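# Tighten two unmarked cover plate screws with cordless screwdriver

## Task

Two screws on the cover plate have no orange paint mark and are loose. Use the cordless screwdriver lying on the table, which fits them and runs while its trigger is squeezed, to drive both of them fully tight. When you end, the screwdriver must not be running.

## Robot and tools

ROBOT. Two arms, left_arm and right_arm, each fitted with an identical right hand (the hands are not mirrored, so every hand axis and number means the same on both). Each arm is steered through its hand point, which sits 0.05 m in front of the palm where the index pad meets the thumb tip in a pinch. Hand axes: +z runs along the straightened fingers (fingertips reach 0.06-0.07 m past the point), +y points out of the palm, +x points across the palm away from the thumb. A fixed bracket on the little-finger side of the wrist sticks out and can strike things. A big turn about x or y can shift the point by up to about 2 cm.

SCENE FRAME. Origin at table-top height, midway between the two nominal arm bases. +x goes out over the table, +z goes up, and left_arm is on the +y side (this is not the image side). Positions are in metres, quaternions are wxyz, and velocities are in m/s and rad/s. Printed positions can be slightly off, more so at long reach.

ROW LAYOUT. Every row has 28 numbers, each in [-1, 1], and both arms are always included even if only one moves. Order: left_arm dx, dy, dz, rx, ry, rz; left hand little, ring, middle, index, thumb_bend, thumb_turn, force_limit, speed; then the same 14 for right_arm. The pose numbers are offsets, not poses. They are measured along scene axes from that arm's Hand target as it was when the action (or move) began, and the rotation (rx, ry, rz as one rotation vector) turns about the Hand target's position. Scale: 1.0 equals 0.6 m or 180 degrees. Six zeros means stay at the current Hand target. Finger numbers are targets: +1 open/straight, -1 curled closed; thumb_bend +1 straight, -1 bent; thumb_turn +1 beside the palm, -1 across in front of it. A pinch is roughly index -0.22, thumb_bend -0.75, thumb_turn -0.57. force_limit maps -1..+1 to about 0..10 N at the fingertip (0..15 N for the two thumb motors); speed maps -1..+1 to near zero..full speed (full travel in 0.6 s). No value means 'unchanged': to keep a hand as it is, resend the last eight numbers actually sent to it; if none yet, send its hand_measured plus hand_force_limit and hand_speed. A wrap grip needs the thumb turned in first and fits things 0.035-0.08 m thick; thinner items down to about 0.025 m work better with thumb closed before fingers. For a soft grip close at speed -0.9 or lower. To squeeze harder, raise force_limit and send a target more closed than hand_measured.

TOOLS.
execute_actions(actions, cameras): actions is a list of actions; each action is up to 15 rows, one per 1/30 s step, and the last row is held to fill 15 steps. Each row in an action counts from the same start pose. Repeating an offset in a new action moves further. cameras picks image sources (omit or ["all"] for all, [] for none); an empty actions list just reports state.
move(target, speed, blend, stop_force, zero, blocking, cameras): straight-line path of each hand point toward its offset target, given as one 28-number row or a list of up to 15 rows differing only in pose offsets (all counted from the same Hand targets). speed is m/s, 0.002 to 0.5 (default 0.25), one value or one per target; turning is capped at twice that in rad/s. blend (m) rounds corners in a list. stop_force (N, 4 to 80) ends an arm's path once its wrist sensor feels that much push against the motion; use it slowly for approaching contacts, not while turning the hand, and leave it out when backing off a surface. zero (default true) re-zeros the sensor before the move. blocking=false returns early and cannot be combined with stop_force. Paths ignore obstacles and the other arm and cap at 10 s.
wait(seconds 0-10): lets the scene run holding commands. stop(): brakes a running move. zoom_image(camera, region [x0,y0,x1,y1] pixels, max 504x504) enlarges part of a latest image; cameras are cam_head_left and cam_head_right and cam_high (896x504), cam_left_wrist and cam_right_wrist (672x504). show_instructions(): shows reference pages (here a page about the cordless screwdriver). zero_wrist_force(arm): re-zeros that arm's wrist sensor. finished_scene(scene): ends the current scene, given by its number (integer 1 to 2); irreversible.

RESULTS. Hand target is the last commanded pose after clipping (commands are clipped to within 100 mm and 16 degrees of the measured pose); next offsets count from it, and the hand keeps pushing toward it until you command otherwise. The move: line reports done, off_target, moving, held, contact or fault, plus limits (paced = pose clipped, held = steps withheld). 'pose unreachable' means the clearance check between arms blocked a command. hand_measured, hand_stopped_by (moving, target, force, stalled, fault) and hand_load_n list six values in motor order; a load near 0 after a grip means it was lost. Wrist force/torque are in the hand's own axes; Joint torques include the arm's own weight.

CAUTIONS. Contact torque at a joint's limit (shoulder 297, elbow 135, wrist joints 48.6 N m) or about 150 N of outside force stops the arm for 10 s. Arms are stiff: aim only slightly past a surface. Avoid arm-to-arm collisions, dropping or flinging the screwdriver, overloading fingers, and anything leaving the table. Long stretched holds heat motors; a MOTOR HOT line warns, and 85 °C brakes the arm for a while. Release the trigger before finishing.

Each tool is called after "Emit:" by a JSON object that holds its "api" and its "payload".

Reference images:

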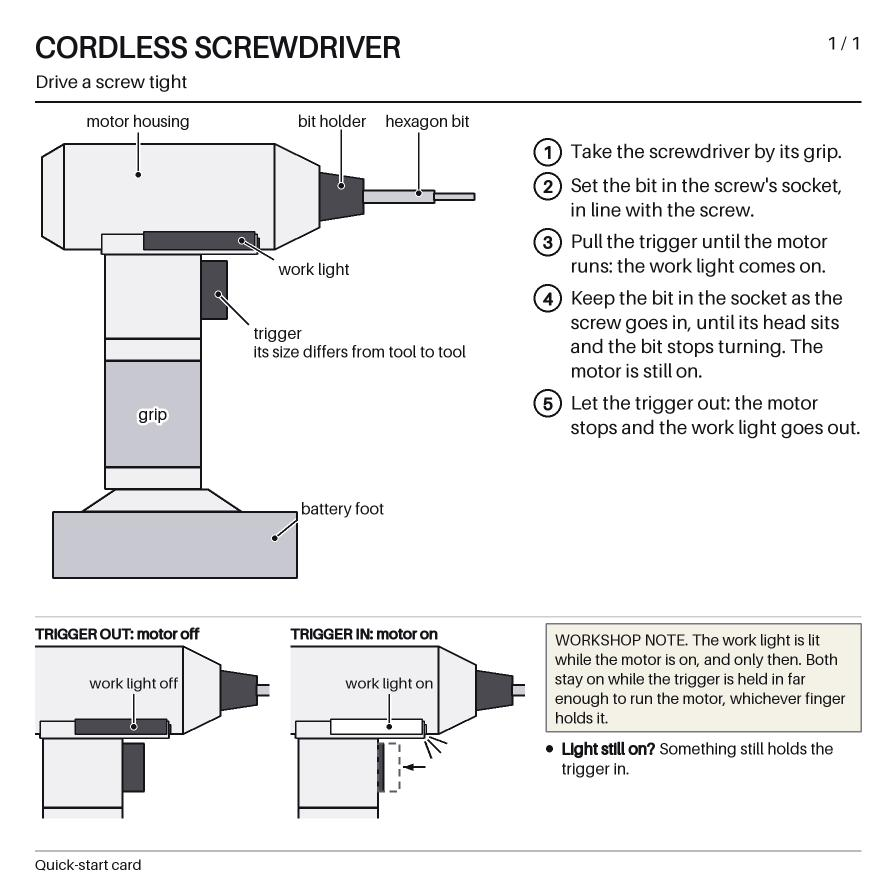

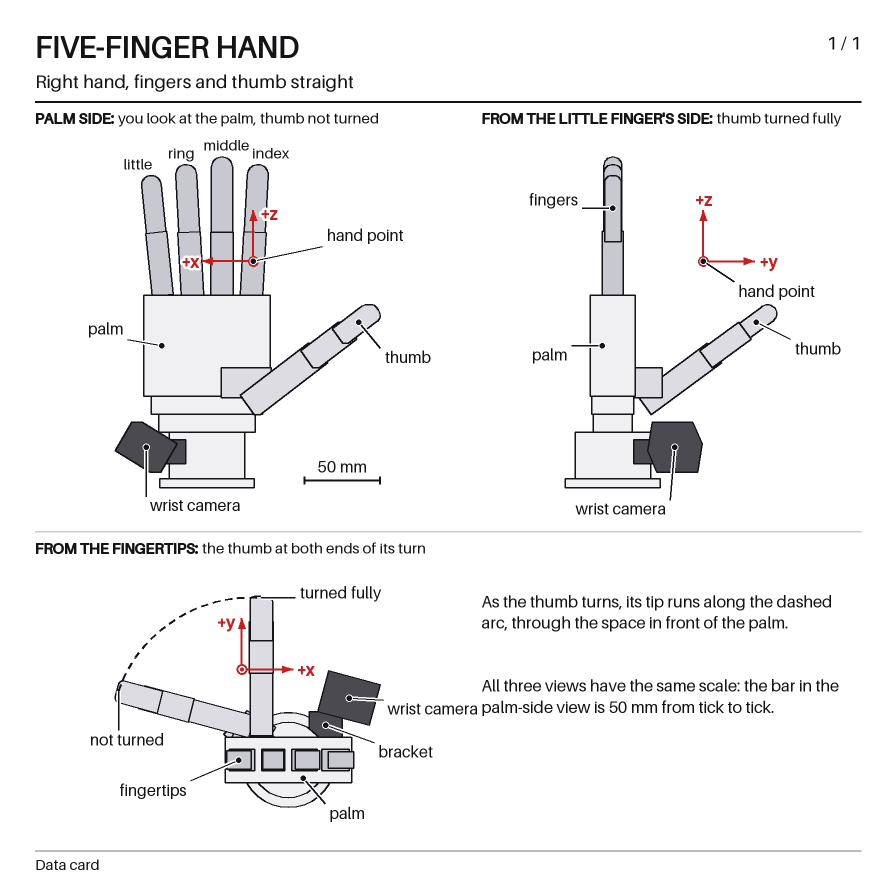

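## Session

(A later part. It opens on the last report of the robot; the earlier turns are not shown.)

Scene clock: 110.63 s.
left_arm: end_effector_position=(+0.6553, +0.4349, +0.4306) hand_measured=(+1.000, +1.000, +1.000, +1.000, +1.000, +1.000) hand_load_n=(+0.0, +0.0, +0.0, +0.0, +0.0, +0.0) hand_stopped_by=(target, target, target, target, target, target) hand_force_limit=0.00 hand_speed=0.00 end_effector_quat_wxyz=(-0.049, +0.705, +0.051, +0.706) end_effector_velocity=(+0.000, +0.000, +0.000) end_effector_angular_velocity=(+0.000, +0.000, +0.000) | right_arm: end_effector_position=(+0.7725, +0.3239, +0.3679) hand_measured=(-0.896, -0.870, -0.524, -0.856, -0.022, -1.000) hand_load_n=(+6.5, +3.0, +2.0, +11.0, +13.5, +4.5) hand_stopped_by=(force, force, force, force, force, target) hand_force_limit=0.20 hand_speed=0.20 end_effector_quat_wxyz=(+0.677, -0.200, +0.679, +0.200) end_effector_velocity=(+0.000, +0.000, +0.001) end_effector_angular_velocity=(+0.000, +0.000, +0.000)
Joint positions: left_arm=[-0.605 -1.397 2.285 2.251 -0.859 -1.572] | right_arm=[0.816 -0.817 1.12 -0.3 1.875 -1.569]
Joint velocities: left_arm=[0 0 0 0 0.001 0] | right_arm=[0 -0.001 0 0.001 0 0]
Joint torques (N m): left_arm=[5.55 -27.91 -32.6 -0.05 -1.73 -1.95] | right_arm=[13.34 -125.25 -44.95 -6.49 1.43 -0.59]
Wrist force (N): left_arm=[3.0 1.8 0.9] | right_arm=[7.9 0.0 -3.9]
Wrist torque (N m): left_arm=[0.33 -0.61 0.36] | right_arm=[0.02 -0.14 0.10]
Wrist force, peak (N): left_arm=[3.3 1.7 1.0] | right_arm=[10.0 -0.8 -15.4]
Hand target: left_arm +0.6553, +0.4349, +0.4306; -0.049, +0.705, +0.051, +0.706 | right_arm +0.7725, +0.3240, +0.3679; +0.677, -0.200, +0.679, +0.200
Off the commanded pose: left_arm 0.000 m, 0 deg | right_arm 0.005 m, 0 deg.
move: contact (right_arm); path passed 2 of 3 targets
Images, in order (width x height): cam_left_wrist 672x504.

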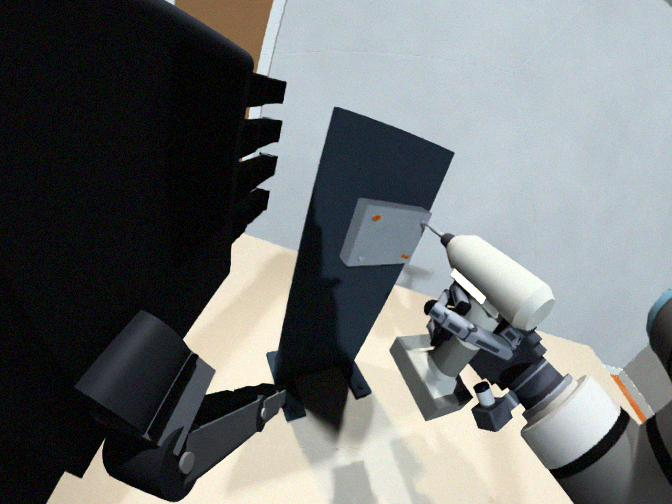

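Emit:
{"api": "move", "payload": {"target": [[0,0,0,0,0,0,1,1,1,1,1,1,0,0,-0.00279,-0.00183,0,0,0,0,-1,-1,-0.95,0.3,-0.85,-1,0.2,0.5],[0,0,0,0,0,0,1,1,1,1,1,1,0,0,-0.00553,0.00236,0,0,0,0,-1,-1,-0.95,0.3,-0.85,-1,0.2,0.5],[0,0,0,0,0,0,1,1,1,1,1,1,0,0,0.00214,0.00738,0,0,0,0,-1,-1,-0.95,0.3,-0.85,-1,0.2,0.5]], "speed": [0.01,0.01,0.006], "stop_force": 6, "cameras": ["cam_left_wrist"]}}

Emit:
{"api": "zoom_image", "payload": {"camera": "cam_left_wrist", "region": [414, 214, 438, 234]}}

Scene clock: 114.57 s.
left_arm: end_effector_position=(+0.6553, +0.4349, +0.4306) hand_measured=(+1.000, +1.000, +1.000, +1.000, +1.000, +1.000) hand_load_n=(+0.0, +0.0, +0.0, +0.0, +0.0, +0.0) hand_stopped_by=(target, target, target, target, target, target) hand_force_limit=0.00 hand_speed=0.00 end_effector_quat_wxyz=(-0.049, +0.705, +0.051, +0.706) end_effector_velocity=(+0.000, +0.000, +0.000) end_effector_angular_velocity=(+0.001, +0.000, +0.001) | right_arm: end_effector_position=(+0.7738, +0.3284, +0.3678) hand_measured=(-0.896, -0.870, -0.524, +0.300, -0.022, -1.000) hand_load_n=(+8.0, +5.5, +3.5, +0.0, +11.5, +4.5) hand_stopped_by=(force, force, force, target, force, target) hand_force_limit=0.20 hand_speed=0.50 end_effector_quat_wxyz=(+0.677, -0.200, +0.679, +0.200) end_effector_velocity=(+0.000, +0.000, +0.000) end_effector_angular_velocity=(+0.000, +0.000, +0.000)
Joint positions: left_arm=[-0.605 -1.397 2.285 2.251 -0.859 -1.572] | right_arm=[0.818 -0.809 1.106 -0.294 1.877 -1.569]
Joint velocities: left_arm=[0 0 0 0 0.001 0.001] | right_arm=[0 0 0 0 0 0]
Joint torques (N m): left_arm=[6.93 -30.88 -32.01 -0.35 -1.69 -1.98] | right_arm=[-7.57 -125.77 -42.43 -6.51 0.53 -0.91]
Wrist force (N): left_arm=[3.0 1.4 1.1] | right_arm=[7.0 0.2 -0.5]
Wrist torque (N m): left_arm=[0.27 -0.62 0.35] | right_arm=[-0.12 -0.07 0.06]
Wrist force, peak (N): left_arm=[3.2 2.0 1.0] | right_arm=[7.9 -0.2 -4.8]
Hand target: left_arm +0.6553, +0.4349, +0.4306; -0.049, +0.705, +0.051, +0.706 | right_arm +0.7738, +0.3284, +0.3679; +0.677, -0.200, +0.679, +0.200
Off the commanded pose: left_arm 0.000 m, 0 deg | right_arm 0.000 m, 0 deg.
move: done
Images, in order (width x height): cam_left_wrist 672x504.

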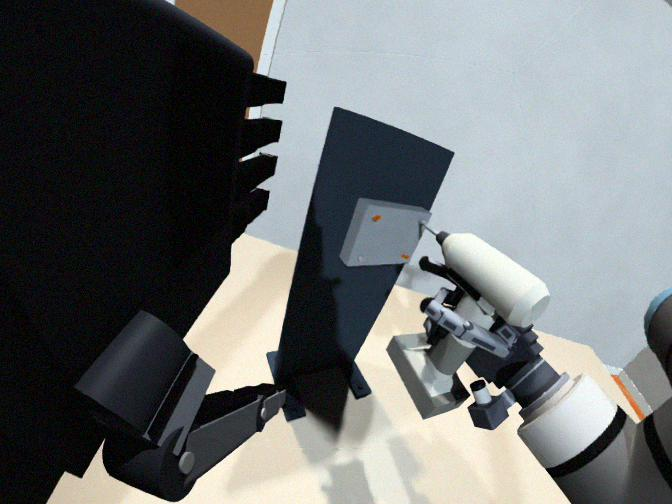

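Scaled by 21.000 from the camera's 672x504 image, which has a finer 960x720 frame.

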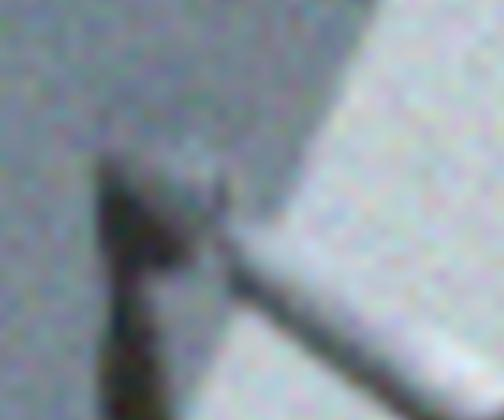

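Emit:
{"api": "move", "payload": {"target": [[0,0,0,0,0,0,1,1,1,1,1,1,0,0,-0.00767,-0.00502,0,0,0,0,-1,-1,-0.95,0.3,-0.85,-1,0.2,0.5],[0,0,0,0,0,0,1,1,1,1,1,1,0,0,0.00073,-0.01786,0,0,0,0,-1,-1,-0.95,0.3,-0.85,-1,0.2,0.5],[0,0,0,0,0,0,1,1,1,1,1,1,0,0,0.0084,-0.01283,0,0,0,0,-1,-1,-0.95,0.3,-0.85,-1,0.2,0.5]], "speed": [0.02,0.02,0.006], "stop_force": 6, "cameras": ["cam_left_wrist"]}}

Emit:
{"api": "zoom_image", "payload": {"camera": "cam_left_wrist", "region": [414, 214, 438, 234]}}

Scene clock: 116.70 s.
left_arm: end_effector_position=(+0.6553, +0.4349, +0.4306) hand_measured=(+1.000, +1.000, +1.000, +1.000, +1.000, +1.000) hand_load_n=(+0.0, +0.0, +0.0, +0.0, +0.0, +0.0) hand_stopped_by=(target, target, target, target, target, target) hand_force_limit=0.00 hand_speed=0.00 end_effector_quat_wxyz=(-0.049, +0.705, +0.051, +0.706) end_effector_velocity=(+0.000, -0.001, +0.000) end_effector_angular_velocity=(-0.001, +0.000, -0.002) | right_arm: end_effector_position=(+0.7754, +0.3184, +0.3679) hand_measured=(-0.896, -0.870, -0.524, +0.300, -0.022, -1.000) hand_load_n=(+8.5, +5.5, +3.5, +0.0, +11.5, +4.5) hand_stopped_by=(force, force, force, target, force, target) hand_force_limit=0.20 hand_speed=0.50 end_effector_quat_wxyz=(+0.677, -0.200, +0.679, +0.200) end_effector_velocity=(+0.000, +0.000, +0.000) end_effector_angular_velocity=(+0.000, +0.000, +0.000)
Joint positions: left_arm=[-0.605 -1.397 2.285 2.251 -0.859 -1.572] | right_arm=[0.81 -0.824 1.13 -0.304 1.869 -1.569]
Joint velocities: left_arm=[-0.001 0 0 0 -0.001 -0.001] | right_arm=[0 0.001 0 -0.001 0 0]
Joint torques (N m): left_arm=[7.78 -32.25 -29.8 -0.27 -1.64 -2] | right_arm=[0.71 -125.48 -42.83 -6.58 1.4 -0.49]
Wrist force (N): left_arm=[2.8 1.7 1.1] | right_arm=[7.3 0.3 -3.1]
Wrist torque (N m): left_arm=[0.29 -0.60 0.36] | right_arm=[-0.05 -0.10 0.07]
Wrist force, peak (N): left_arm=[3.2 2.1 1.2] | right_arm=[8.7 0.1 -10.0]
Hand target: left_arm +0.6553, +0.4349, +0.4306; -0.049, +0.705, +0.051, +0.706 | right_arm +0.7753, +0.3184, +0.3679; +0.677, -0.200, +0.679, +0.200
Off the commanded pose: left_arm 0.000 m, 0 deg | right_arm 0.004 m, 0 deg.
move: contact (right_arm); path passed 2 of 3 targets
Images, in order (width x height): cam_left_wrist 672x504.

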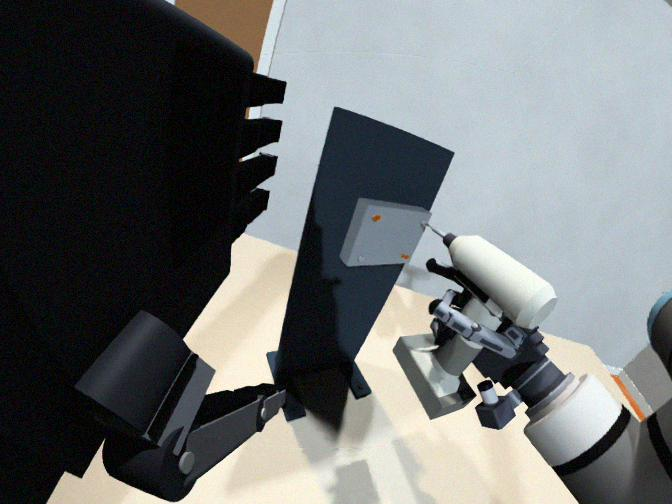

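Scaled by 21.000 from the camera's 672x504 image, which has a finer 960x720 frame.

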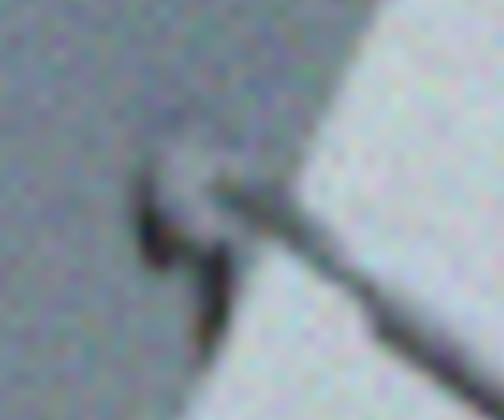

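Emit:
{"api": "zoom_image", "payload": {"camera": "cam_left_wrist", "region": [400, 200, 472, 260]}}

Emit:
{"api": "zoom_image", "payload": {"camera": "cam_left_wrist", "region": [380, 200, 572, 360]}}

Scaled by 7.000 from the camera's 672x504 image, which has a finer 960x720 frame.

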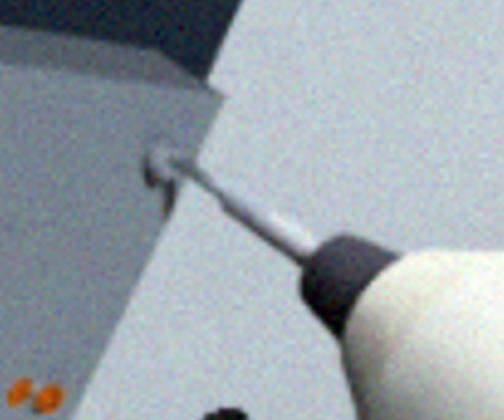

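Scaled by 2.625 from the camera's 672x504 image, which has a finer 960x720 frame.

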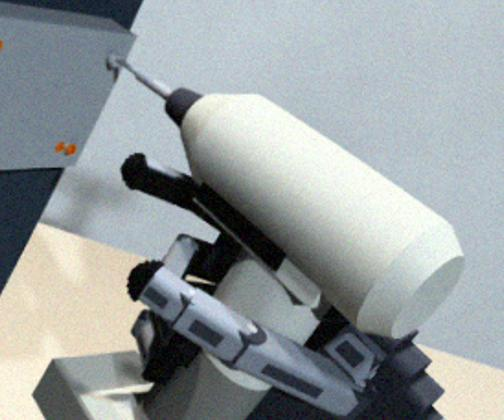

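Emit:
{"api": "move", "payload": {"target": [[0,0,0,0,0,0,1,1,1,1,1,1,0,0,-0.00279,-0.00183,0,0,0,0,-1,-1,-0.95,-0.9,-0.85,-1,0.2,0.2],[0,0,0,0,0,0,1,1,1,1,1,1,0,0,-0.00379,-0.00029,-0.002,0,0,0,-1,-1,-0.95,-0.9,-0.85,-1,0.2,0.2],[0,0,0,0,0,0,1,1,1,1,1,1,0,0,0.00597,0.0061,-0.002,0,0,0,-1,-1,-0.95,-0.9,-0.85,-1,0.2,0.2]], "speed": [0.01,0.01,0.005], "stop_force": 6, "cameras": ["cam_left_wrist"]}}

Emit:
{"api": "zoom_image", "payload": {"camera": "cam_left_wrist", "region": [400, 200, 472, 260]}}

Emit:
{"api": "zoom_image", "payload": {"camera": "cam_left_wrist", "region": [414, 214, 438, 234]}}

Scene clock: 119.77 s.
left_arm: end_effector_position=(+0.6553, +0.4349, +0.4306) hand_measured=(+1.000, +1.000, +1.000, +1.000, +1.000, +1.000) hand_load_n=(+0.0, +0.0, +0.0, +0.0, +0.0, +0.0) hand_stopped_by=(target, target, target, target, target, target) hand_force_limit=0.00 hand_speed=0.00 end_effector_quat_wxyz=(-0.049, +0.705, +0.051, +0.706) end_effector_velocity=(+0.000, +0.001, +0.000) end_effector_angular_velocity=(+0.001, +0.000, +0.001) | right_arm: end_effector_position=(+0.7752, +0.3197, +0.3667) hand_measured=(-0.896, -0.870, -0.524, -0.854, -0.022, -1.000) hand_load_n=(+8.0, +4.5, +2.5, +12.5, +12.5, +3.5) hand_stopped_by=(force, force, force, force, force, target) hand_force_limit=0.20 hand_speed=0.20 end_effector_quat_wxyz=(+0.677, -0.200, +0.679, +0.200) end_effector_velocity=(+0.000, +0.000, +0.000) end_effector_angular_velocity=(+0.000, +0.000, +0.000)
Joint positions: left_arm=[-0.605 -1.397 2.285 2.251 -0.859 -1.572] | right_arm=[0.811 -0.821 1.128 -0.305 1.87 -1.569]
Joint velocities: left_arm=[0.001 0 0 0 0 0.002] | right_arm=[0 0 0 -0.001 0 0]
Joint torques (N m): left_arm=[4.78 -32.18 -29.68 -1 -1.86 -1.75] | right_arm=[4.12 -124.94 -42.78 -6.47 2.05 -0.5]
Wrist force (N): left_arm=[2.8 1.7 1.0] | right_arm=[7.5 0.4 -2.3]
Wrist torque (N m): left_arm=[0.31 -0.60 0.35] | right_arm=[-0.10 -0.13 0.07]
Wrist force, peak (N): left_arm=[3.3 2.0 1.1] | right_arm=[9.4 3.4 -10.3]
Hand target: left_arm +0.6553, +0.4349, +0.4306; -0.049, +0.705, +0.051, +0.706 | right_arm +0.7752, +0.3197, +0.3667; +0.677, -0.200, +0.679, +0.200
Off the commanded pose: left_arm 0.000 m, 0 deg | right_arm 0.004 m, 0 deg.
move: contact (right_arm); path passed 2 of 3 targets
Images, in order (width x height): cam_left_wrist 672x504.

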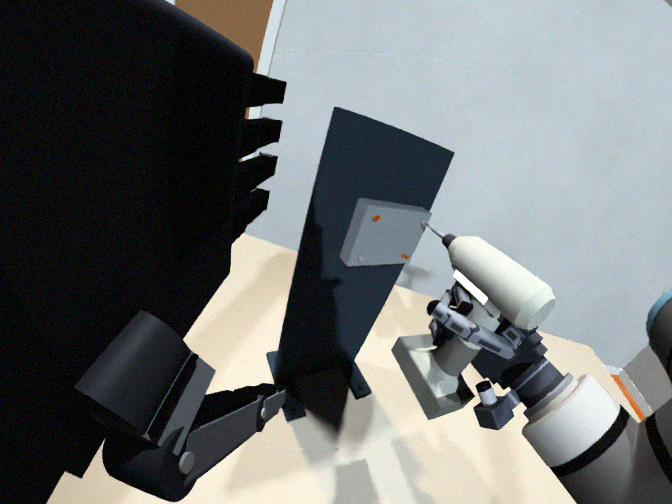

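Scaled by 7.000 from the camera's 672x504 image, which has a finer 960x720 frame.

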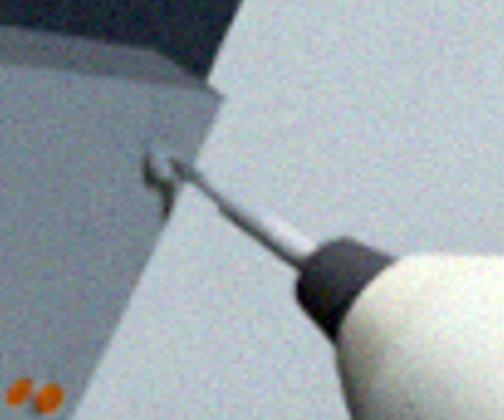

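Scaled by 21.000 from the camera's 672x504 image, which has a finer 960x720 frame.

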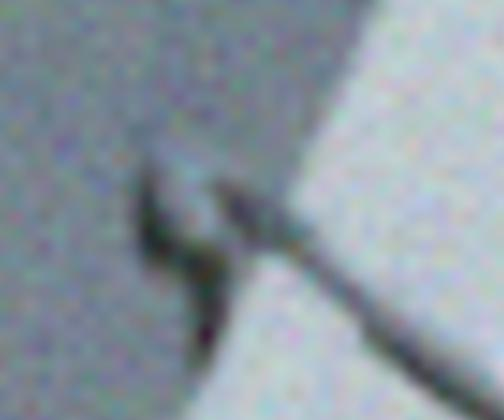

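Emit:
{"api": "move", "payload": {"target": [[0,0,0,0,0,0,1,1,1,1,1,1,0,0,-0.00279,-0.00183,0,0,0,0,-1,-1,-0.95,-0.9,-0.85,-1,0.2,0.2],[0,0,0,0,0,0,1,1,1,1,1,1,0,0,-0.00389,-0.00015,0.0005,0,0,0,-1,-1,-0.95,-0.9,-0.85,-1,0.2,0.2],[0,0,0,0,0,0,1,1,1,1,1,1,0,0,0.00588,0.00624,0.0005,0,0,0,-1,-1,-0.95,-0.9,-0.85,-1,0.2,0.2]], "speed": [0.01,0.01,0.005], "stop_force": 6, "cameras": ["cam_left_wrist"]}}

Emit:
{"api": "zoom_image", "payload": {"camera": "cam_left_wrist", "region": [414, 214, 438, 234]}}

Scene clock: 122.33 s.
left_arm: end_effector_position=(+0.6553, +0.4349, +0.4306) hand_measured=(+1.000, +1.000, +1.000, +1.000, +1.000, +1.000) hand_load_n=(+0.0, +0.0, +0.0, +0.0, +0.0, +0.0) hand_stopped_by=(target, target, target, target, target, target) hand_force_limit=0.00 hand_speed=0.00 end_effector_quat_wxyz=(-0.049, +0.705, +0.051, +0.706) end_effector_velocity=(+0.000, +0.001, +0.000) end_effector_angular_velocity=(-0.001, +0.000, +0.001) | right_arm: end_effector_position=(+0.7746, +0.3209, +0.3670) hand_measured=(-0.896, -0.870, -0.524, -0.854, -0.022, -1.000) hand_load_n=(+7.5, +4.5, +2.5, +12.5, +12.5, +3.5) hand_stopped_by=(force, force, force, force, force, target) hand_force_limit=0.20 hand_speed=0.20 end_effector_quat_wxyz=(+0.677, -0.200, +0.679, +0.200) end_effector_velocity=(+0.000, +0.000, +0.000) end_effector_angular_velocity=(+0.000, -0.001, -0.001)
Joint positions: left_arm=[-0.605 -1.397 2.285 2.251 -0.859 -1.572] | right_arm=[0.813 -0.82 1.126 -0.303 1.871 -1.569]
Joint velocities: left_arm=[0.001 0 0 0 0 -0.001] | right_arm=[0 0 0 -0.001 0.001 0]
Joint torques (N m): left_arm=[4.73 -31.9 -29.54 -0.9 -1.33 -2] | right_arm=[7.9 -125.51 -49.93 -7.19 2.58 -0.57]
Wrist force (N): left_arm=[3.0 1.7 1.0] | right_arm=[10.9 3.0 -6.6]
Wrist torque (N m): left_arm=[0.31 -0.61 0.37] | right_arm=[-0.14 0.06 0.15]
Wrist force, peak (N): left_arm=[3.2 1.9 1.1] | right_arm=[12.0 4.2 -8.7]
Hand target: left_arm +0.6553, +0.4349, +0.4306; -0.049, +0.705, +0.051, +0.706 | right_arm +0.7746, +0.3209, +0.3670; +0.677, -0.200, +0.679, +0.200
Off the commanded pose: left_arm 0.000 m, 0 deg | right_arm 0.005 m, 0 deg.
move: contact (right_arm); path passed 2 of 3 targets
Images, in order (width x height): cam_left_wrist 672x504.

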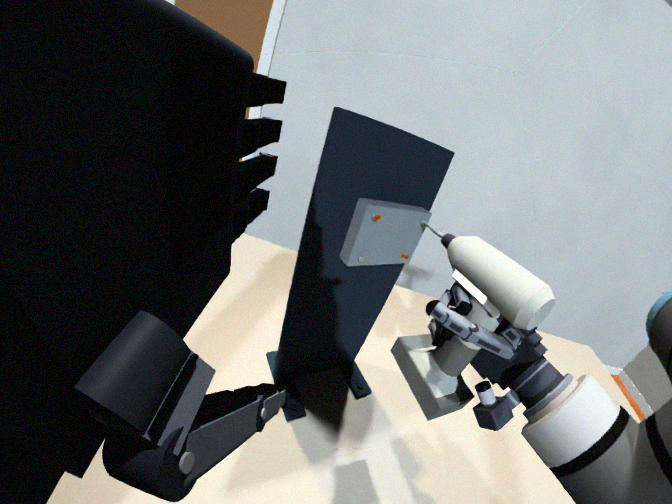

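Scaled by 21.000 from the camera's 672x504 image, which has a finer 960x720 frame.

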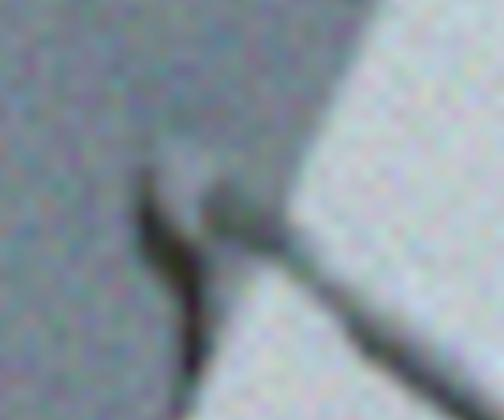

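Emit:
{"api": "move", "payload": {"target": [[0,0,0,0,0,0,1,1,1,1,1,1,0,0,-0.00279,-0.00183,0,0,0,0,-1,-1,-0.95,-0.9,-0.85,-1,0.2,0.2],[0,0,0,0,0,0,1,1,1,1,1,1,0,0,-0.00352,-0.00071,0.001,0,0,0,-1,-1,-0.95,-0.9,-0.85,-1,0.2,0.2],[0,0,0,0,0,0,1,1,1,1,1,1,0,0,0.00625,0.00568,0.001,0,0,0,-1,-1,-0.95,-0.9,-0.85,-1,0.2,0.2]], "speed": [0.01,0.01,0.005], "stop_force": 6, "cameras": ["cam_left_wrist"]}}

Emit:
{"api": "zoom_image", "payload": {"camera": "cam_left_wrist", "region": [414, 214, 438, 234]}}

Scene clock: 123.63 s.
left_arm: end_effector_position=(+0.6553, +0.4349, +0.4306) hand_measured=(+1.000, +1.000, +1.000, +1.000, +1.000, +1.000) hand_load_n=(+0.0, +0.0, +0.0, +0.0, +0.0, +0.0) hand_stopped_by=(target, target, target, target, target, target) hand_force_limit=0.00 hand_speed=0.00 end_effector_quat_wxyz=(-0.049, +0.705, +0.051, +0.706) end_effector_velocity=(+0.000, +0.001, +0.000) end_effector_angular_velocity=(+0.000, +0.000, +0.001) | right_arm: end_effector_position=(+0.7744, +0.3208, +0.3670) hand_measured=(-0.896, -0.870, -0.524, -0.854, -0.022, -1.000) hand_load_n=(+8.0, +4.5, +2.5, +12.5, +12.5, +3.5) hand_stopped_by=(force, force, force, force, force, target) hand_force_limit=0.20 hand_speed=0.20 end_effector_quat_wxyz=(+0.677, -0.200, +0.679, +0.200) end_effector_velocity=(+0.000, +0.000, +0.000) end_effector_angular_velocity=(+0.000, +0.000, -0.001)
Joint positions: left_arm=[-0.605 -1.397 2.285 2.251 -0.859 -1.572] | right_arm=[0.813 -0.82 1.126 -0.303 1.871 -1.569]
Joint velocities: left_arm=[0 0 0 0 0.001 0] | right_arm=[0 0 0 0 0 0]
Joint torques (N m): left_arm=[9.52 -33.46 -27.3 -1.66 -1.16 -2.1] | right_arm=[-14.86 -109.5 -53.54 -2.72 -0.58 -0.47]
Wrist force (N): left_arm=[3.0 2.0 1.0] | right_arm=[8.3 0.9 -3.9]
Wrist torque (N m): left_arm=[0.34 -0.62 0.37] | right_arm=[-0.09 -0.05 0.08]
Wrist force, peak (N): left_arm=[3.1 2.0 1.0] | right_arm=[11.1 2.7 -7.7]
Hand target: left_arm +0.6553, +0.4349, +0.4306; -0.049, +0.705, +0.051, +0.706 | right_arm +0.7745, +0.3208, +0.3670; +0.677, -0.200, +0.679, +0.200
Off the commanded pose: left_arm 0.000 m, 0 deg | right_arm 0.005 m, 0 deg.
move: contact (right_arm); path passed 0 of 3 targets
Images, in order (width x height): cam_left_wrist 672x504.

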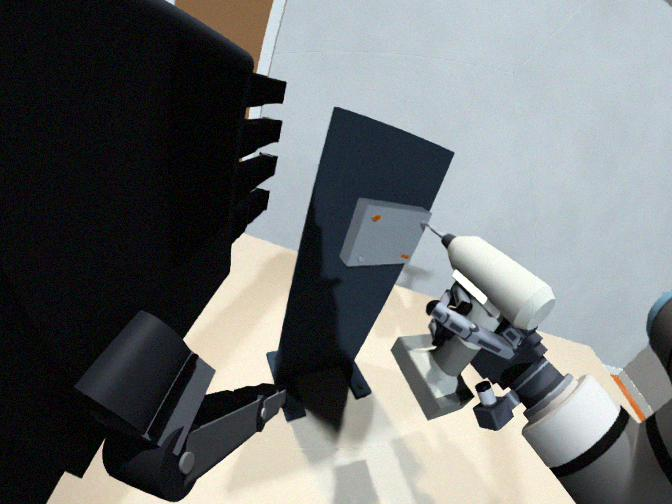

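Scaled by 21.000 from the camera's 672x504 image, which has a finer 960x720 frame.

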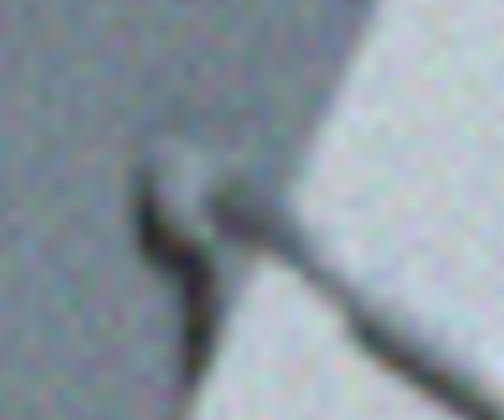

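Emit:
{"api": "move", "payload": {"target": [[0,0,0,0,0,0,1,1,1,1,1,1,0,0,-0.00279,-0.00183,0,0,0,0,-1,-1,-0.95,-0.9,-0.85,-1,0.2,0.2],[0,0,0,0,0,0,1,1,1,1,1,1,0,0,-0.00352,-0.00071,0.001,0,0,0,-1,-1,-0.95,-0.9,-0.85,-1,0.2,0.2]], "speed": 0.01, "cameras": []}}

Emit:
{"api": "move", "payload": {"target": [0,0,0,0,0,0,1,1,1,1,1,1,0,0,0.00837,0.00548,0,0,0,0,-1,-1,-0.95,-0.9,-0.85,-1,0.2,0.2], "speed": 0.005, "stop_force": 6, "cameras": ["cam_left_wrist"]}}

Emit:
{"api": "zoom_image", "payload": {"camera": "cam_left_wrist", "region": [414, 214, 438, 234]}}

Scene clock: 124.53 s.
left_arm: end_effector_position=(+0.6553, +0.4349, +0.4306) hand_measured=(+1.000, +1.000, +1.000, +1.000, +1.000, +1.000) hand_load_n=(+0.0, +0.0, +0.0, +0.0, +0.0, +0.0) hand_stopped_by=(target, target, target, target, target, target) hand_force_limit=0.00 hand_speed=0.00 end_effector_quat_wxyz=(-0.049, +0.705, +0.051, +0.706) end_effector_velocity=(+0.000, +0.000, +0.000) end_effector_angular_velocity=(-0.001, +0.000, +0.000) | right_arm: end_effector_position=(+0.7724, +0.3204, +0.3678) hand_measured=(-0.896, -0.870, -0.524, -0.854, -0.022, -1.000) hand_load_n=(+8.0, +4.5, +2.5, +12.5, +12.5, +4.0) hand_stopped_by=(force, force, force, force, force, target) hand_force_limit=0.20 hand_speed=0.20 end_effector_quat_wxyz=(+0.677, -0.200, +0.679, +0.200) end_effector_velocity=(+0.000, +0.000, +0.002) end_effector_angular_velocity=(+0.002, -0.001, +0.001)
Joint positions: left_arm=[-0.605 -1.397 2.285 2.251 -0.859 -1.572] | right_arm=[0.814 -0.823 1.13 -0.305 1.872 -1.569]
Joint velocities: left_arm=[0 0 0 0 0 0] | right_arm=[0 -0.001 0 -0.001 0 0]
Joint torques (N m): left_arm=[6.99 -32.58 -28.05 -1.19 -1.63 -2.17] | right_arm=[8.18 -105.01 -49.17 -1.68 1.5 -0.5]
Wrist force (N): left_arm=[2.7 1.6 1.0] | right_arm=[7.4 0.1 -1.2]
Wrist torque (N m): left_arm=[0.29 -0.58 0.34] | right_arm=[-0.10 -0.12 0.08]
Wrist force, peak (N): left_arm=[3.1 2.0 1.2] | right_arm=[9.1 1.3 -4.1]
Hand target: left_arm +0.6553, +0.4349, +0.4306; -0.049, +0.705, +0.051, +0.706 | right_arm +0.7724, +0.3204, +0.3676; +0.677, -0.200, +0.679, +0.200
Off the commanded pose: left_arm 0.000 m, 0 deg | right_arm 0.000 m, 0 deg.
move: done
No camera images: "cameras" was empty.

Scene clock: 126.00 s.
left_arm: end_effector_position=(+0.6553, +0.4349, +0.4306) hand_measured=(+1.000, +1.000, +1.000, +1.000, +1.000, +1.000) hand_load_n=(+0.0, +0.0, +0.0, +0.0, +0.0, +0.0) hand_stopped_by=(target, target, target, target, target, target) hand_force_limit=0.00 hand_speed=0.00 end_effector_quat_wxyz=(-0.049, +0.705, +0.051, +0.706) end_effector_velocity=(+0.000, +0.001, +0.000) end_effector_angular_velocity=(+0.000, +0.000, +0.001) | right_arm: end_effector_position=(+0.7740, +0.3215, +0.3676) hand_measured=(-0.896, -0.870, -0.524, -0.854, -0.022, -1.000) hand_load_n=(+8.0, +4.5, +2.5, +12.5, +12.5, +4.0) hand_stopped_by=(force, force, force, force, force, target) hand_force_limit=0.20 hand_speed=0.20 end_effector_quat_wxyz=(+0.677, -0.200, +0.679, +0.200) end_effector_velocity=(+0.000, +0.000, -0.001) end_effector_angular_velocity=(-0.001, +0.001, +0.000)
Joint positions: left_arm=[-0.605 -1.397 2.285 2.251 -0.859 -1.572] | right_arm=[0.814 -0.82 1.124 -0.302 1.872 -1.569]
Joint velocities: left_arm=[0.001 0 0 0 0.001 0] | right_arm=[0 0.001 0 0 0 0]
Joint torques (N m): left_arm=[7.01 -30.37 -27.17 -1.46 -1.06 -2.05] | right_arm=[12.14 -122.67 -46.24 -4.15 1.57 -0.66]
Wrist force (N): left_arm=[2.9 1.9 0.8] | right_arm=[9.1 1.1 -6.4]
Wrist torque (N m): left_arm=[0.35 -0.60 0.37] | right_arm=[0.10 -0.08 0.14]
Wrist force, peak (N): left_arm=[3.1 1.9 0.8] | right_arm=[12.1 1.9 -11.5]
Hand target: left_arm +0.6553, +0.4349, +0.4306; -0.049, +0.705, +0.051, +0.706 | right_arm +0.7740, +0.3215, +0.3676; +0.677, -0.200, +0.679, +0.200
Off the commanded pose: left_arm 0.000 m, 0 deg | right_arm 0.004 m, 0 deg.
move: contact (right_arm)
Images, in order (width x height): cam_left_wrist 672x504.

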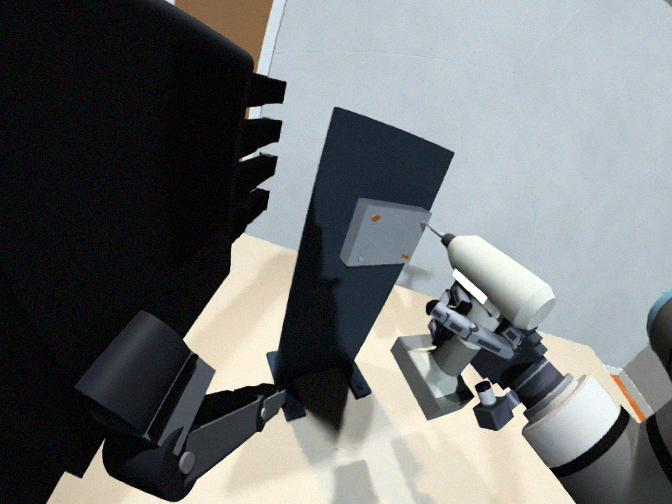

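Scaled by 21.000 from the camera's 672x504 image, which has a finer 960x720 frame.

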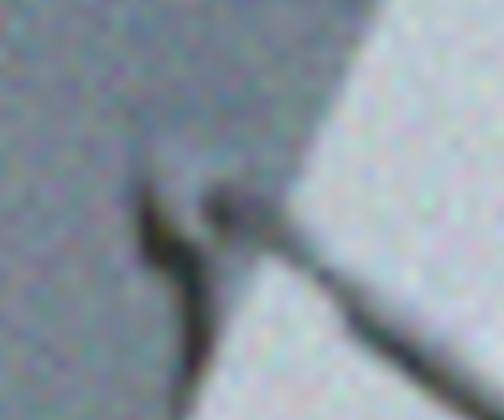

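Emit:
{"api": "move", "payload": {"target": [0,0,0,0,0,0,1,1,1,1,1,1,0,0,-0.00017,0.00148,0.00083,0,0,0,-1,-1,-0.95,-0.9,-0.85,-1,0.2,0.2], "speed": 0.002, "cameras": ["cam_left_wrist"]}}

Emit:
{"api": "zoom_image", "payload": {"camera": "cam_left_wrist", "region": [414, 214, 438, 234]}}

Scene clock: 127.97 s.
left_arm: end_effector_position=(+0.6553, +0.4349, +0.4306) hand_measured=(+1.000, +1.000, +1.000, +1.000, +1.000, +1.000) hand_load_n=(+0.0, +0.0, +0.0, +0.0, +0.0, +0.0) hand_stopped_by=(target, target, target, target, target, target) hand_force_limit=0.00 hand_speed=0.00 end_effector_quat_wxyz=(-0.049, +0.705, +0.051, +0.706) end_effector_velocity=(+0.000, +0.000, -0.001) end_effector_angular_velocity=(+0.001, +0.001, -0.001) | right_arm: end_effector_position=(+0.7739, +0.3224, +0.3681) hand_measured=(-0.896, -0.870, -0.524, -0.854, -0.022, -1.000) hand_load_n=(+4.5, +2.5, +2.5, +13.0, +12.5, +5.5) hand_stopped_by=(force, force, force, force, force, target) hand_force_limit=0.20 hand_speed=0.20 end_effector_quat_wxyz=(+0.677, -0.200, +0.679, +0.200) end_effector_velocity=(+0.000, +0.000, -0.003) end_effector_angular_velocity=(-0.002, +0.001, +0.000)
Joint positions: left_arm=[-0.605 -1.397 2.285 2.251 -0.859 -1.572] | right_arm=[0.814 -0.819 1.122 -0.3 1.872 -1.569]
Joint velocities: left_arm=[0 0.001 0 0 0 0] | right_arm=[0 0.002 0 0 0 0]
Joint torques (N m): left_arm=[8.89 -34.74 -26.99 -1.45 -2.1 -2.04] | right_arm=[10.59 -118.17 -54.95 -5.23 1.95 -0.6]
Wrist force (N): left_arm=[3.2 2.0 1.1] | right_arm=[13.7 0.2 -8.8]
Wrist torque (N m): left_arm=[0.35 -0.66 0.39] | right_arm=[0.22 0.35 0.36]
Wrist force, peak (N): left_arm=[3.2 2.0 1.1] | right_arm=[13.3 0.8 -11.5]
Hand target: left_arm +0.6553, +0.4349, +0.4306; -0.049, +0.705, +0.051, +0.706 | right_arm +0.7739, +0.3224, +0.3681; +0.677, -0.200, +0.679, +0.200
Off the commanded pose: left_arm 0.000 m, 0 deg | right_arm 0.000 m, 0 deg.
move: done
Images, in order (width x height): cam_left_wrist 672x504.

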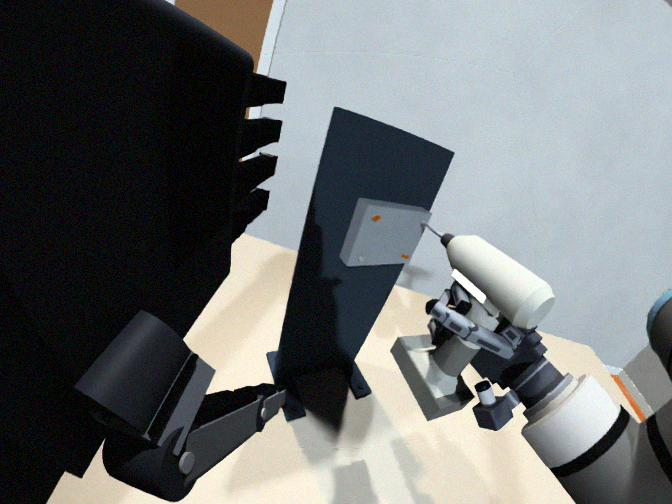

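Scaled by 21.000 from the camera's 672x504 image, which has a finer 960x720 frame.

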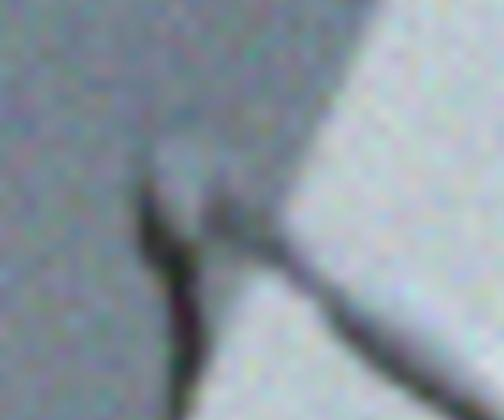

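Emit:
{"api": "move", "payload": {"target": [0,0,0,0,0,0,1,1,1,1,1,1,0,0,-0.00137,0.00209,0,0,0,0,-1,-1,-0.95,-0.9,-0.85,-1,0.2,0.2], "speed": 0.002, "cameras": ["cam_left_wrist"]}}

Emit:
{"api": "zoom_image", "payload": {"camera": "cam_left_wrist", "region": [414, 214, 438, 234]}}

Scene clock: 129.17 s.
left_arm: end_effector_position=(+0.6553, +0.4349, +0.4306) hand_measured=(+1.000, +1.000, +1.000, +1.000, +1.000, +1.000) hand_load_n=(+0.0, +0.0, +0.0, +0.0, +0.0, +0.0) hand_stopped_by=(target, target, target, target, target, target) hand_force_limit=0.00 hand_speed=0.00 end_effector_quat_wxyz=(-0.049, +0.705, +0.051, +0.706) end_effector_velocity=(+0.000, +0.000, +0.000) end_effector_angular_velocity=(+0.001, +0.000, +0.000) | right_arm: end_effector_position=(+0.7731, +0.3237, +0.3681) hand_measured=(-0.896, -0.870, -0.524, -0.854, -0.022, -1.000) hand_load_n=(+4.5, +2.5, +2.0, +13.0, +13.0, +7.0) hand_stopped_by=(force, force, force, force, force, target) hand_force_limit=0.20 hand_speed=0.20 end_effector_quat_wxyz=(+0.677, -0.200, +0.679, +0.200) end_effector_velocity=(+0.000, +0.000, -0.002) end_effector_angular_velocity=(-0.002, +0.002, +0.000)
Joint positions: left_arm=[-0.605 -1.397 2.285 2.251 -0.859 -1.572] | right_arm=[0.816 -0.818 1.119 -0.299 1.874 -1.569]
Joint velocities: left_arm=[0 0 0 0 0 0.001] | right_arm=[0 0.002 0 0.001 0 0]
Joint torques (N m): left_arm=[9.96 -36.44 -25.85 -1.59 -1.63 -1.21] | right_arm=[14.45 -112.88 -54.89 -3.87 0.53 -0.59]
Wrist force (N): left_arm=[2.9 2.1 0.8] | right_arm=[12.2 -2.7 -4.4]
Wrist torque (N m): left_arm=[0.37 -0.60 0.37] | right_arm=[0.44 0.20 0.42]
Wrist force, peak (N): left_arm=[3.5 1.5 0.8] | right_arm=[13.8 0.4 -8.7]
Hand target: left_arm +0.6553, +0.4349, +0.4306; -0.049, +0.705, +0.051, +0.706 | right_arm +0.7731, +0.3237, +0.3681; +0.677, -0.200, +0.679, +0.200
Off the commanded pose: left_arm 0.000 m, 0 deg | right_arm 0.000 m, 0 deg.
move: done
Images, in order (width x height): cam_left_wrist 672x504.

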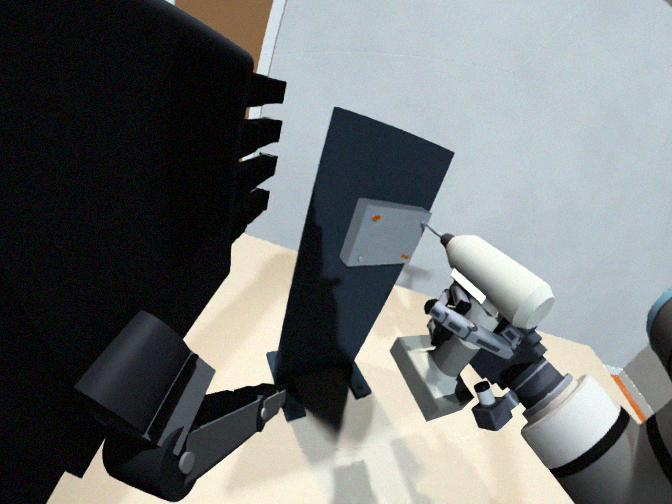

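Scaled by 21.000 from the camera's 672x504 image, which has a finer 960x720 frame.

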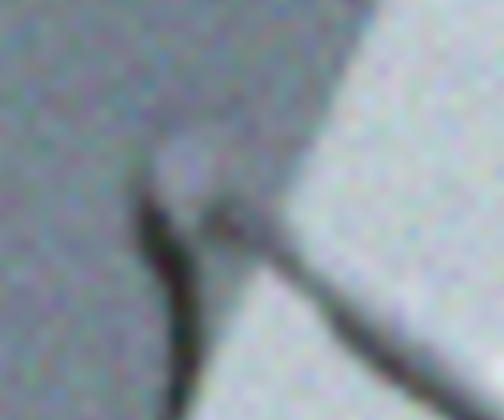

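Emit:
{"api": "move", "payload": {"target": [0,0,0,0,0,0,1,1,1,1,1,1,0,0,0.0012,0,-0.001,0,0,0,-1,-1,-0.95,-0.9,-0.85,-1,0.2,0.2], "speed": 0.002, "cameras": ["cam_left_wrist"]}}

Emit:
{"api": "zoom_image", "payload": {"camera": "cam_left_wrist", "region": [414, 214, 438, 234]}}

Emit:
{"api": "zoom_image", "payload": {"camera": "cam_left_wrist", "region": [380, 200, 572, 360]}}

Scene clock: 132.43 s.
left_arm: end_effector_position=(+0.6553, +0.4349, +0.4306) hand_measured=(+1.000, +1.000, +1.000, +1.000, +1.000, +1.000) hand_load_n=(+0.0, +0.0, +0.0, +0.0, +0.0, +0.0) hand_stopped_by=(target, target, target, target, target, target) hand_force_limit=0.00 hand_speed=0.00 end_effector_quat_wxyz=(-0.049, +0.705, +0.051, +0.706) end_effector_velocity=(+0.000, +0.000, +0.000) end_effector_angular_velocity=(+0.001, +0.000, +0.000) | right_arm: end_effector_position=(+0.7738, +0.3237, +0.3675) hand_measured=(-0.896, -0.870, -0.524, -0.854, -0.022, -1.000) hand_load_n=(+5.0, +2.5, +1.5, +12.5, +13.0, +6.5) hand_stopped_by=(force, force, force, force, force, target) hand_force_limit=0.20 hand_speed=0.20 end_effector_quat_wxyz=(+0.677, -0.200, +0.679, +0.200) end_effector_velocity=(+0.000, +0.000, +0.000) end_effector_angular_velocity=(+0.000, +0.001, +0.000)
Joint positions: left_arm=[-0.605 -1.397 2.285 2.251 -0.859 -1.572] | right_arm=[0.815 -0.817 1.119 -0.3 1.873 -1.569]
Joint velocities: left_arm=[0 0 0 0 -0.001 0.001] | right_arm=[0 0 0 0.001 0 0]
Joint torques (N m): left_arm=[2.67 -36.29 -26.26 -1.72 -1.62 -2.17] | right_arm=[-13.96 -110.12 -53.85 -6.36 -1.27 -0.53]
Wrist force (N): left_arm=[2.6 1.3 1.2] | right_arm=[8.7 -1.9 -3.6]
Wrist torque (N m): left_arm=[0.23 -0.57 0.32] | right_arm=[0.15 0.00 0.18]
Wrist force, peak (N): left_arm=[3.2 1.8 1.1] | right_arm=[11.7 -3.3 -4.4]
Hand target: left_arm +0.6553, +0.4349, +0.4306; -0.049, +0.705, +0.051, +0.706 | right_arm +0.7738, +0.3237, +0.3675; +0.677, -0.200, +0.679, +0.200
Off the commanded pose: left_arm 0.000 m, 0 deg | right_arm 0.000 m, 0 deg.
move: done
Images, in order (width x height): cam_left_wrist 672x504.

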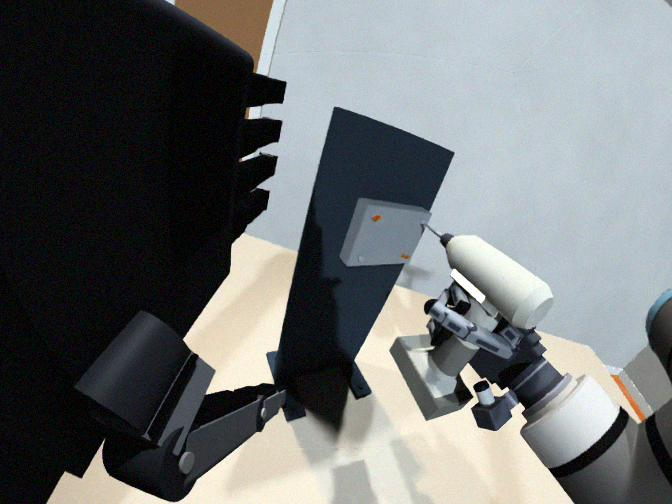

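Scaled by 21.000 from the camera's 672x504 image, which has a finer 960x720 frame.

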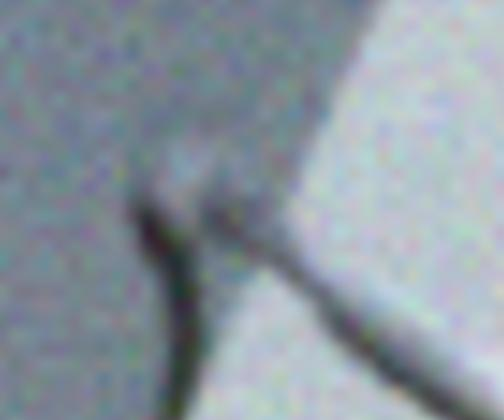

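Scaled by 2.625 from the camera's 672x504 image, which has a finer 960x720 frame.

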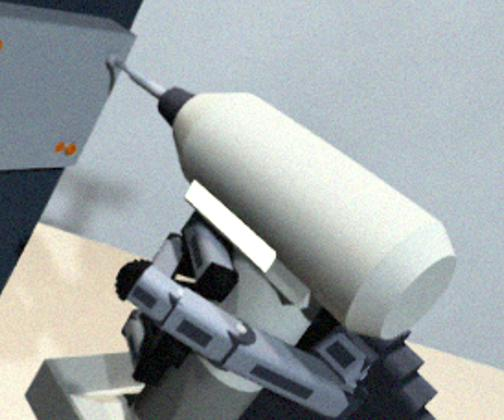

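Emit:
{"api": "move", "payload": {"target": [0,0,0,0,0,0,1,1,1,1,1,1,0,0,0.00604,0.00296,0,0,0,0,-1,-1,-0.95,-0.9,-0.85,-1,0.2,0.2], "speed": 0.003, "stop_force": 8, "cameras": ["cam_left_wrist"]}}

Emit:
{"api": "zoom_image", "payload": {"camera": "cam_left_wrist", "region": [414, 214, 438, 234]}}

Scene clock: 134.33 s.
left_arm: end_effector_position=(+0.6553, +0.4349, +0.4306) hand_measured=(+1.000, +1.000, +1.000, +1.000, +1.000, +1.000) hand_load_n=(+0.0, +0.0, +0.0, +0.0, +0.0, +0.0) hand_stopped_by=(target, target, target, target, target, target) hand_force_limit=0.00 hand_speed=0.00 end_effector_quat_wxyz=(-0.049, +0.705, +0.051, +0.706) end_effector_velocity=(+0.000, +0.000, +0.000) end_effector_angular_velocity=(+0.001, +0.000, +0.000) | right_arm: end_effector_position=(+0.7753, +0.3244, +0.3675) hand_measured=(-0.896, -0.870, -0.524, -0.854, -0.022, -1.000) hand_load_n=(+4.5, +2.5, +1.5, +11.0, +13.5, +5.0) hand_stopped_by=(force, force, force, force, force, target) hand_force_limit=0.20 hand_speed=0.20 end_effector_quat_wxyz=(+0.677, -0.200, +0.679, +0.200) end_effector_velocity=(+0.000, +0.000, +0.000) end_effector_angular_velocity=(-0.001, +0.001, +0.000)
Joint positions: left_arm=[-0.605 -1.397 2.285 2.251 -0.859 -1.572] | right_arm=[0.814 -0.814 1.115 -0.298 1.873 -1.569]
Joint velocities: left_arm=[0 0 0 0 0 0] | right_arm=[0 0 0 0.001 0 0]
Joint torques (N m): left_arm=[6.68 -37.04 -25.57 -2.2 -1.01 -1.63] | right_arm=[-1.45 -118.72 -56.76 -6.93 2.51 -0.54]
Wrist force (N): left_arm=[2.8 1.7 1.1] | right_arm=[13.3 1.5 -19.2]
Wrist torque (N m): left_arm=[0.31 -0.59 0.35] | right_arm=[0.63 -0.02 0.30]
Wrist force, peak (N): left_arm=[3.4 1.8 1.1] | right_arm=[13.5 0.5 -21.6]
Hand target: left_arm +0.6553, +0.4349, +0.4306; -0.049, +0.705, +0.051, +0.706 | right_arm +0.7753, +0.3244, +0.3675; +0.677, -0.200, +0.679, +0.200
Off the commanded pose: left_arm 0.000 m, 0 deg | right_arm 0.002 m, 0 deg.
move: contact (right_arm)
Images, in order (width x height): cam_left_wrist 672x504.

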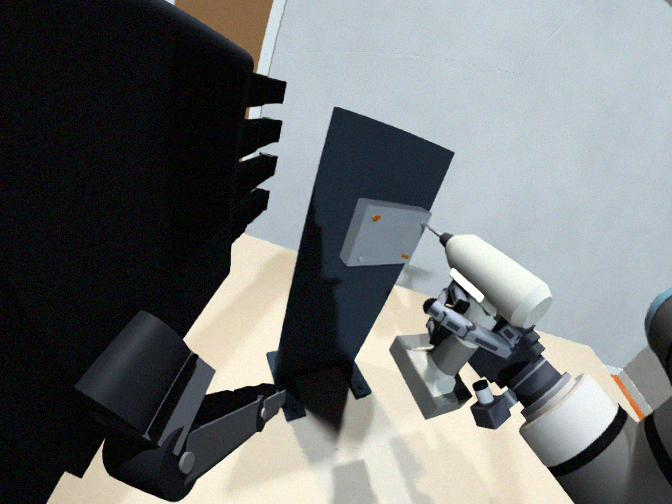

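Scaled by 21.000 from the camera's 672x504 image, which has a finer 960x720 frame.

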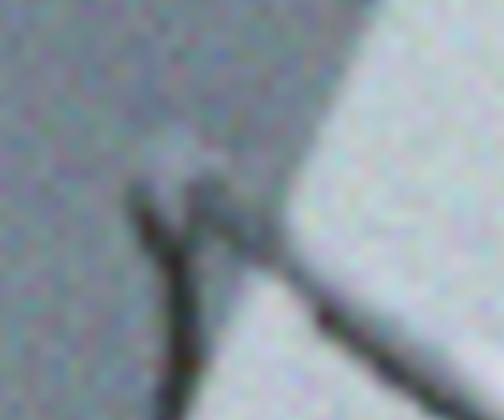

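Emit:
{"api": "wait", "payload": {"seconds": 1, "cameras": ["cam_left_wrist"]}}

Emit:
{"api": "zoom_image", "payload": {"camera": "cam_left_wrist", "region": [400, 200, 472, 260]}}

Scene clock: 135.47 s.
left_arm: end_effector_position=(+0.6553, +0.4349, +0.4306) hand_measured=(+1.000, +1.000, +1.000, +1.000, +1.000, +1.000) hand_load_n=(+0.0, +0.0, +0.0, +0.0, +0.0, +0.0) hand_stopped_by=(target, target, target, target, target, target) hand_force_limit=0.00 hand_speed=0.00 end_effector_quat_wxyz=(-0.049, +0.705, +0.051, +0.706) end_effector_velocity=(+0.000, +0.000, +0.000) end_effector_angular_velocity=(+0.001, +0.000, +0.000) | right_arm: end_effector_position=(+0.7753, +0.3244, +0.3675) hand_measured=(-0.896, -0.870, -0.524, -0.854, -0.022, -1.000) hand_load_n=(+5.0, +2.5, +1.5, +11.0, +13.5, +5.5) hand_stopped_by=(force, force, force, force, force, target) hand_force_limit=0.20 hand_speed=0.20 end_effector_quat_wxyz=(+0.677, -0.200, +0.679, +0.200) end_effector_velocity=(+0.000, +0.000, +0.000) end_effector_angular_velocity=(+0.000, +0.000, +0.000)
Joint positions: left_arm=[-0.605 -1.397 2.285 2.251 -0.859 -1.572] | right_arm=[0.815 -0.814 1.115 -0.298 1.873 -1.569]
Joint velocities: left_arm=[0 0 0 0 0 0.001] | right_arm=[0 0 0 0 0 0]
Joint torques (N m): left_arm=[6.66 -36.14 -24.76 -2.18 -1.2 -2.04] | right_arm=[-3.35 -117.47 -54.44 -7.18 2.49 -0.61]
Wrist force (N): left_arm=[2.9 1.5 1.0] | right_arm=[11.3 1.9 -11.4]
Wrist torque (N m): left_arm=[0.27 -0.60 0.35] | right_arm=[0.38 0.10 0.24]
Wrist force, peak (N): left_arm=[3.1 1.7 1.4] | right_arm=[14.3 1.3 -20.7]
Hand target: left_arm +0.6553, +0.4349, +0.4306; -0.049, +0.705, +0.051, +0.706 | right_arm +0.7753, +0.3244, +0.3675; +0.677, -0.200, +0.679, +0.200
Off the commanded pose: left_arm 0.000 m, 0 deg | right_arm 0.002 m, 0 deg.
wait: 1.00 s; at rest by 0.03 s
Images, in order (width x height): cam_left_wrist 672x504.

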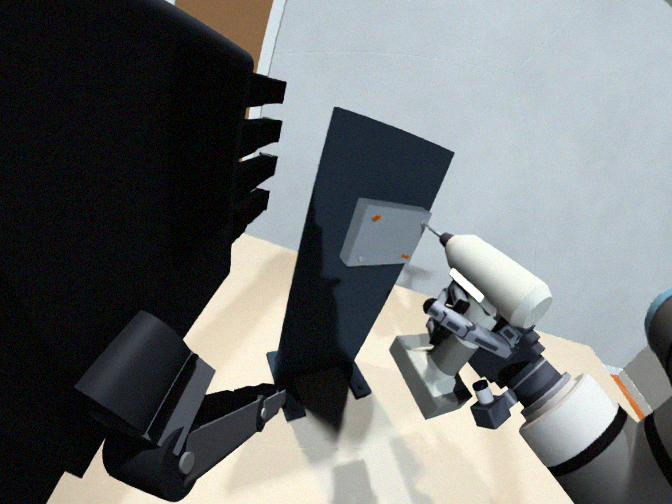

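Scaled by 7.000 from the camera's 672x504 image, which has a finer 960x720 frame.

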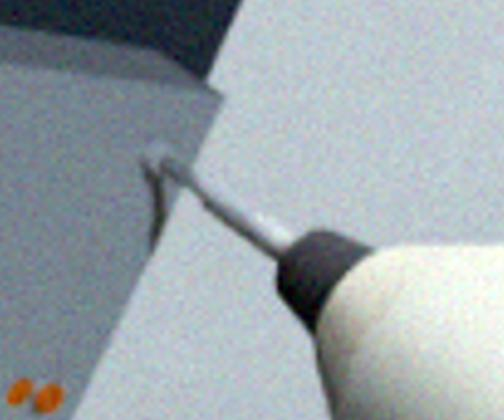

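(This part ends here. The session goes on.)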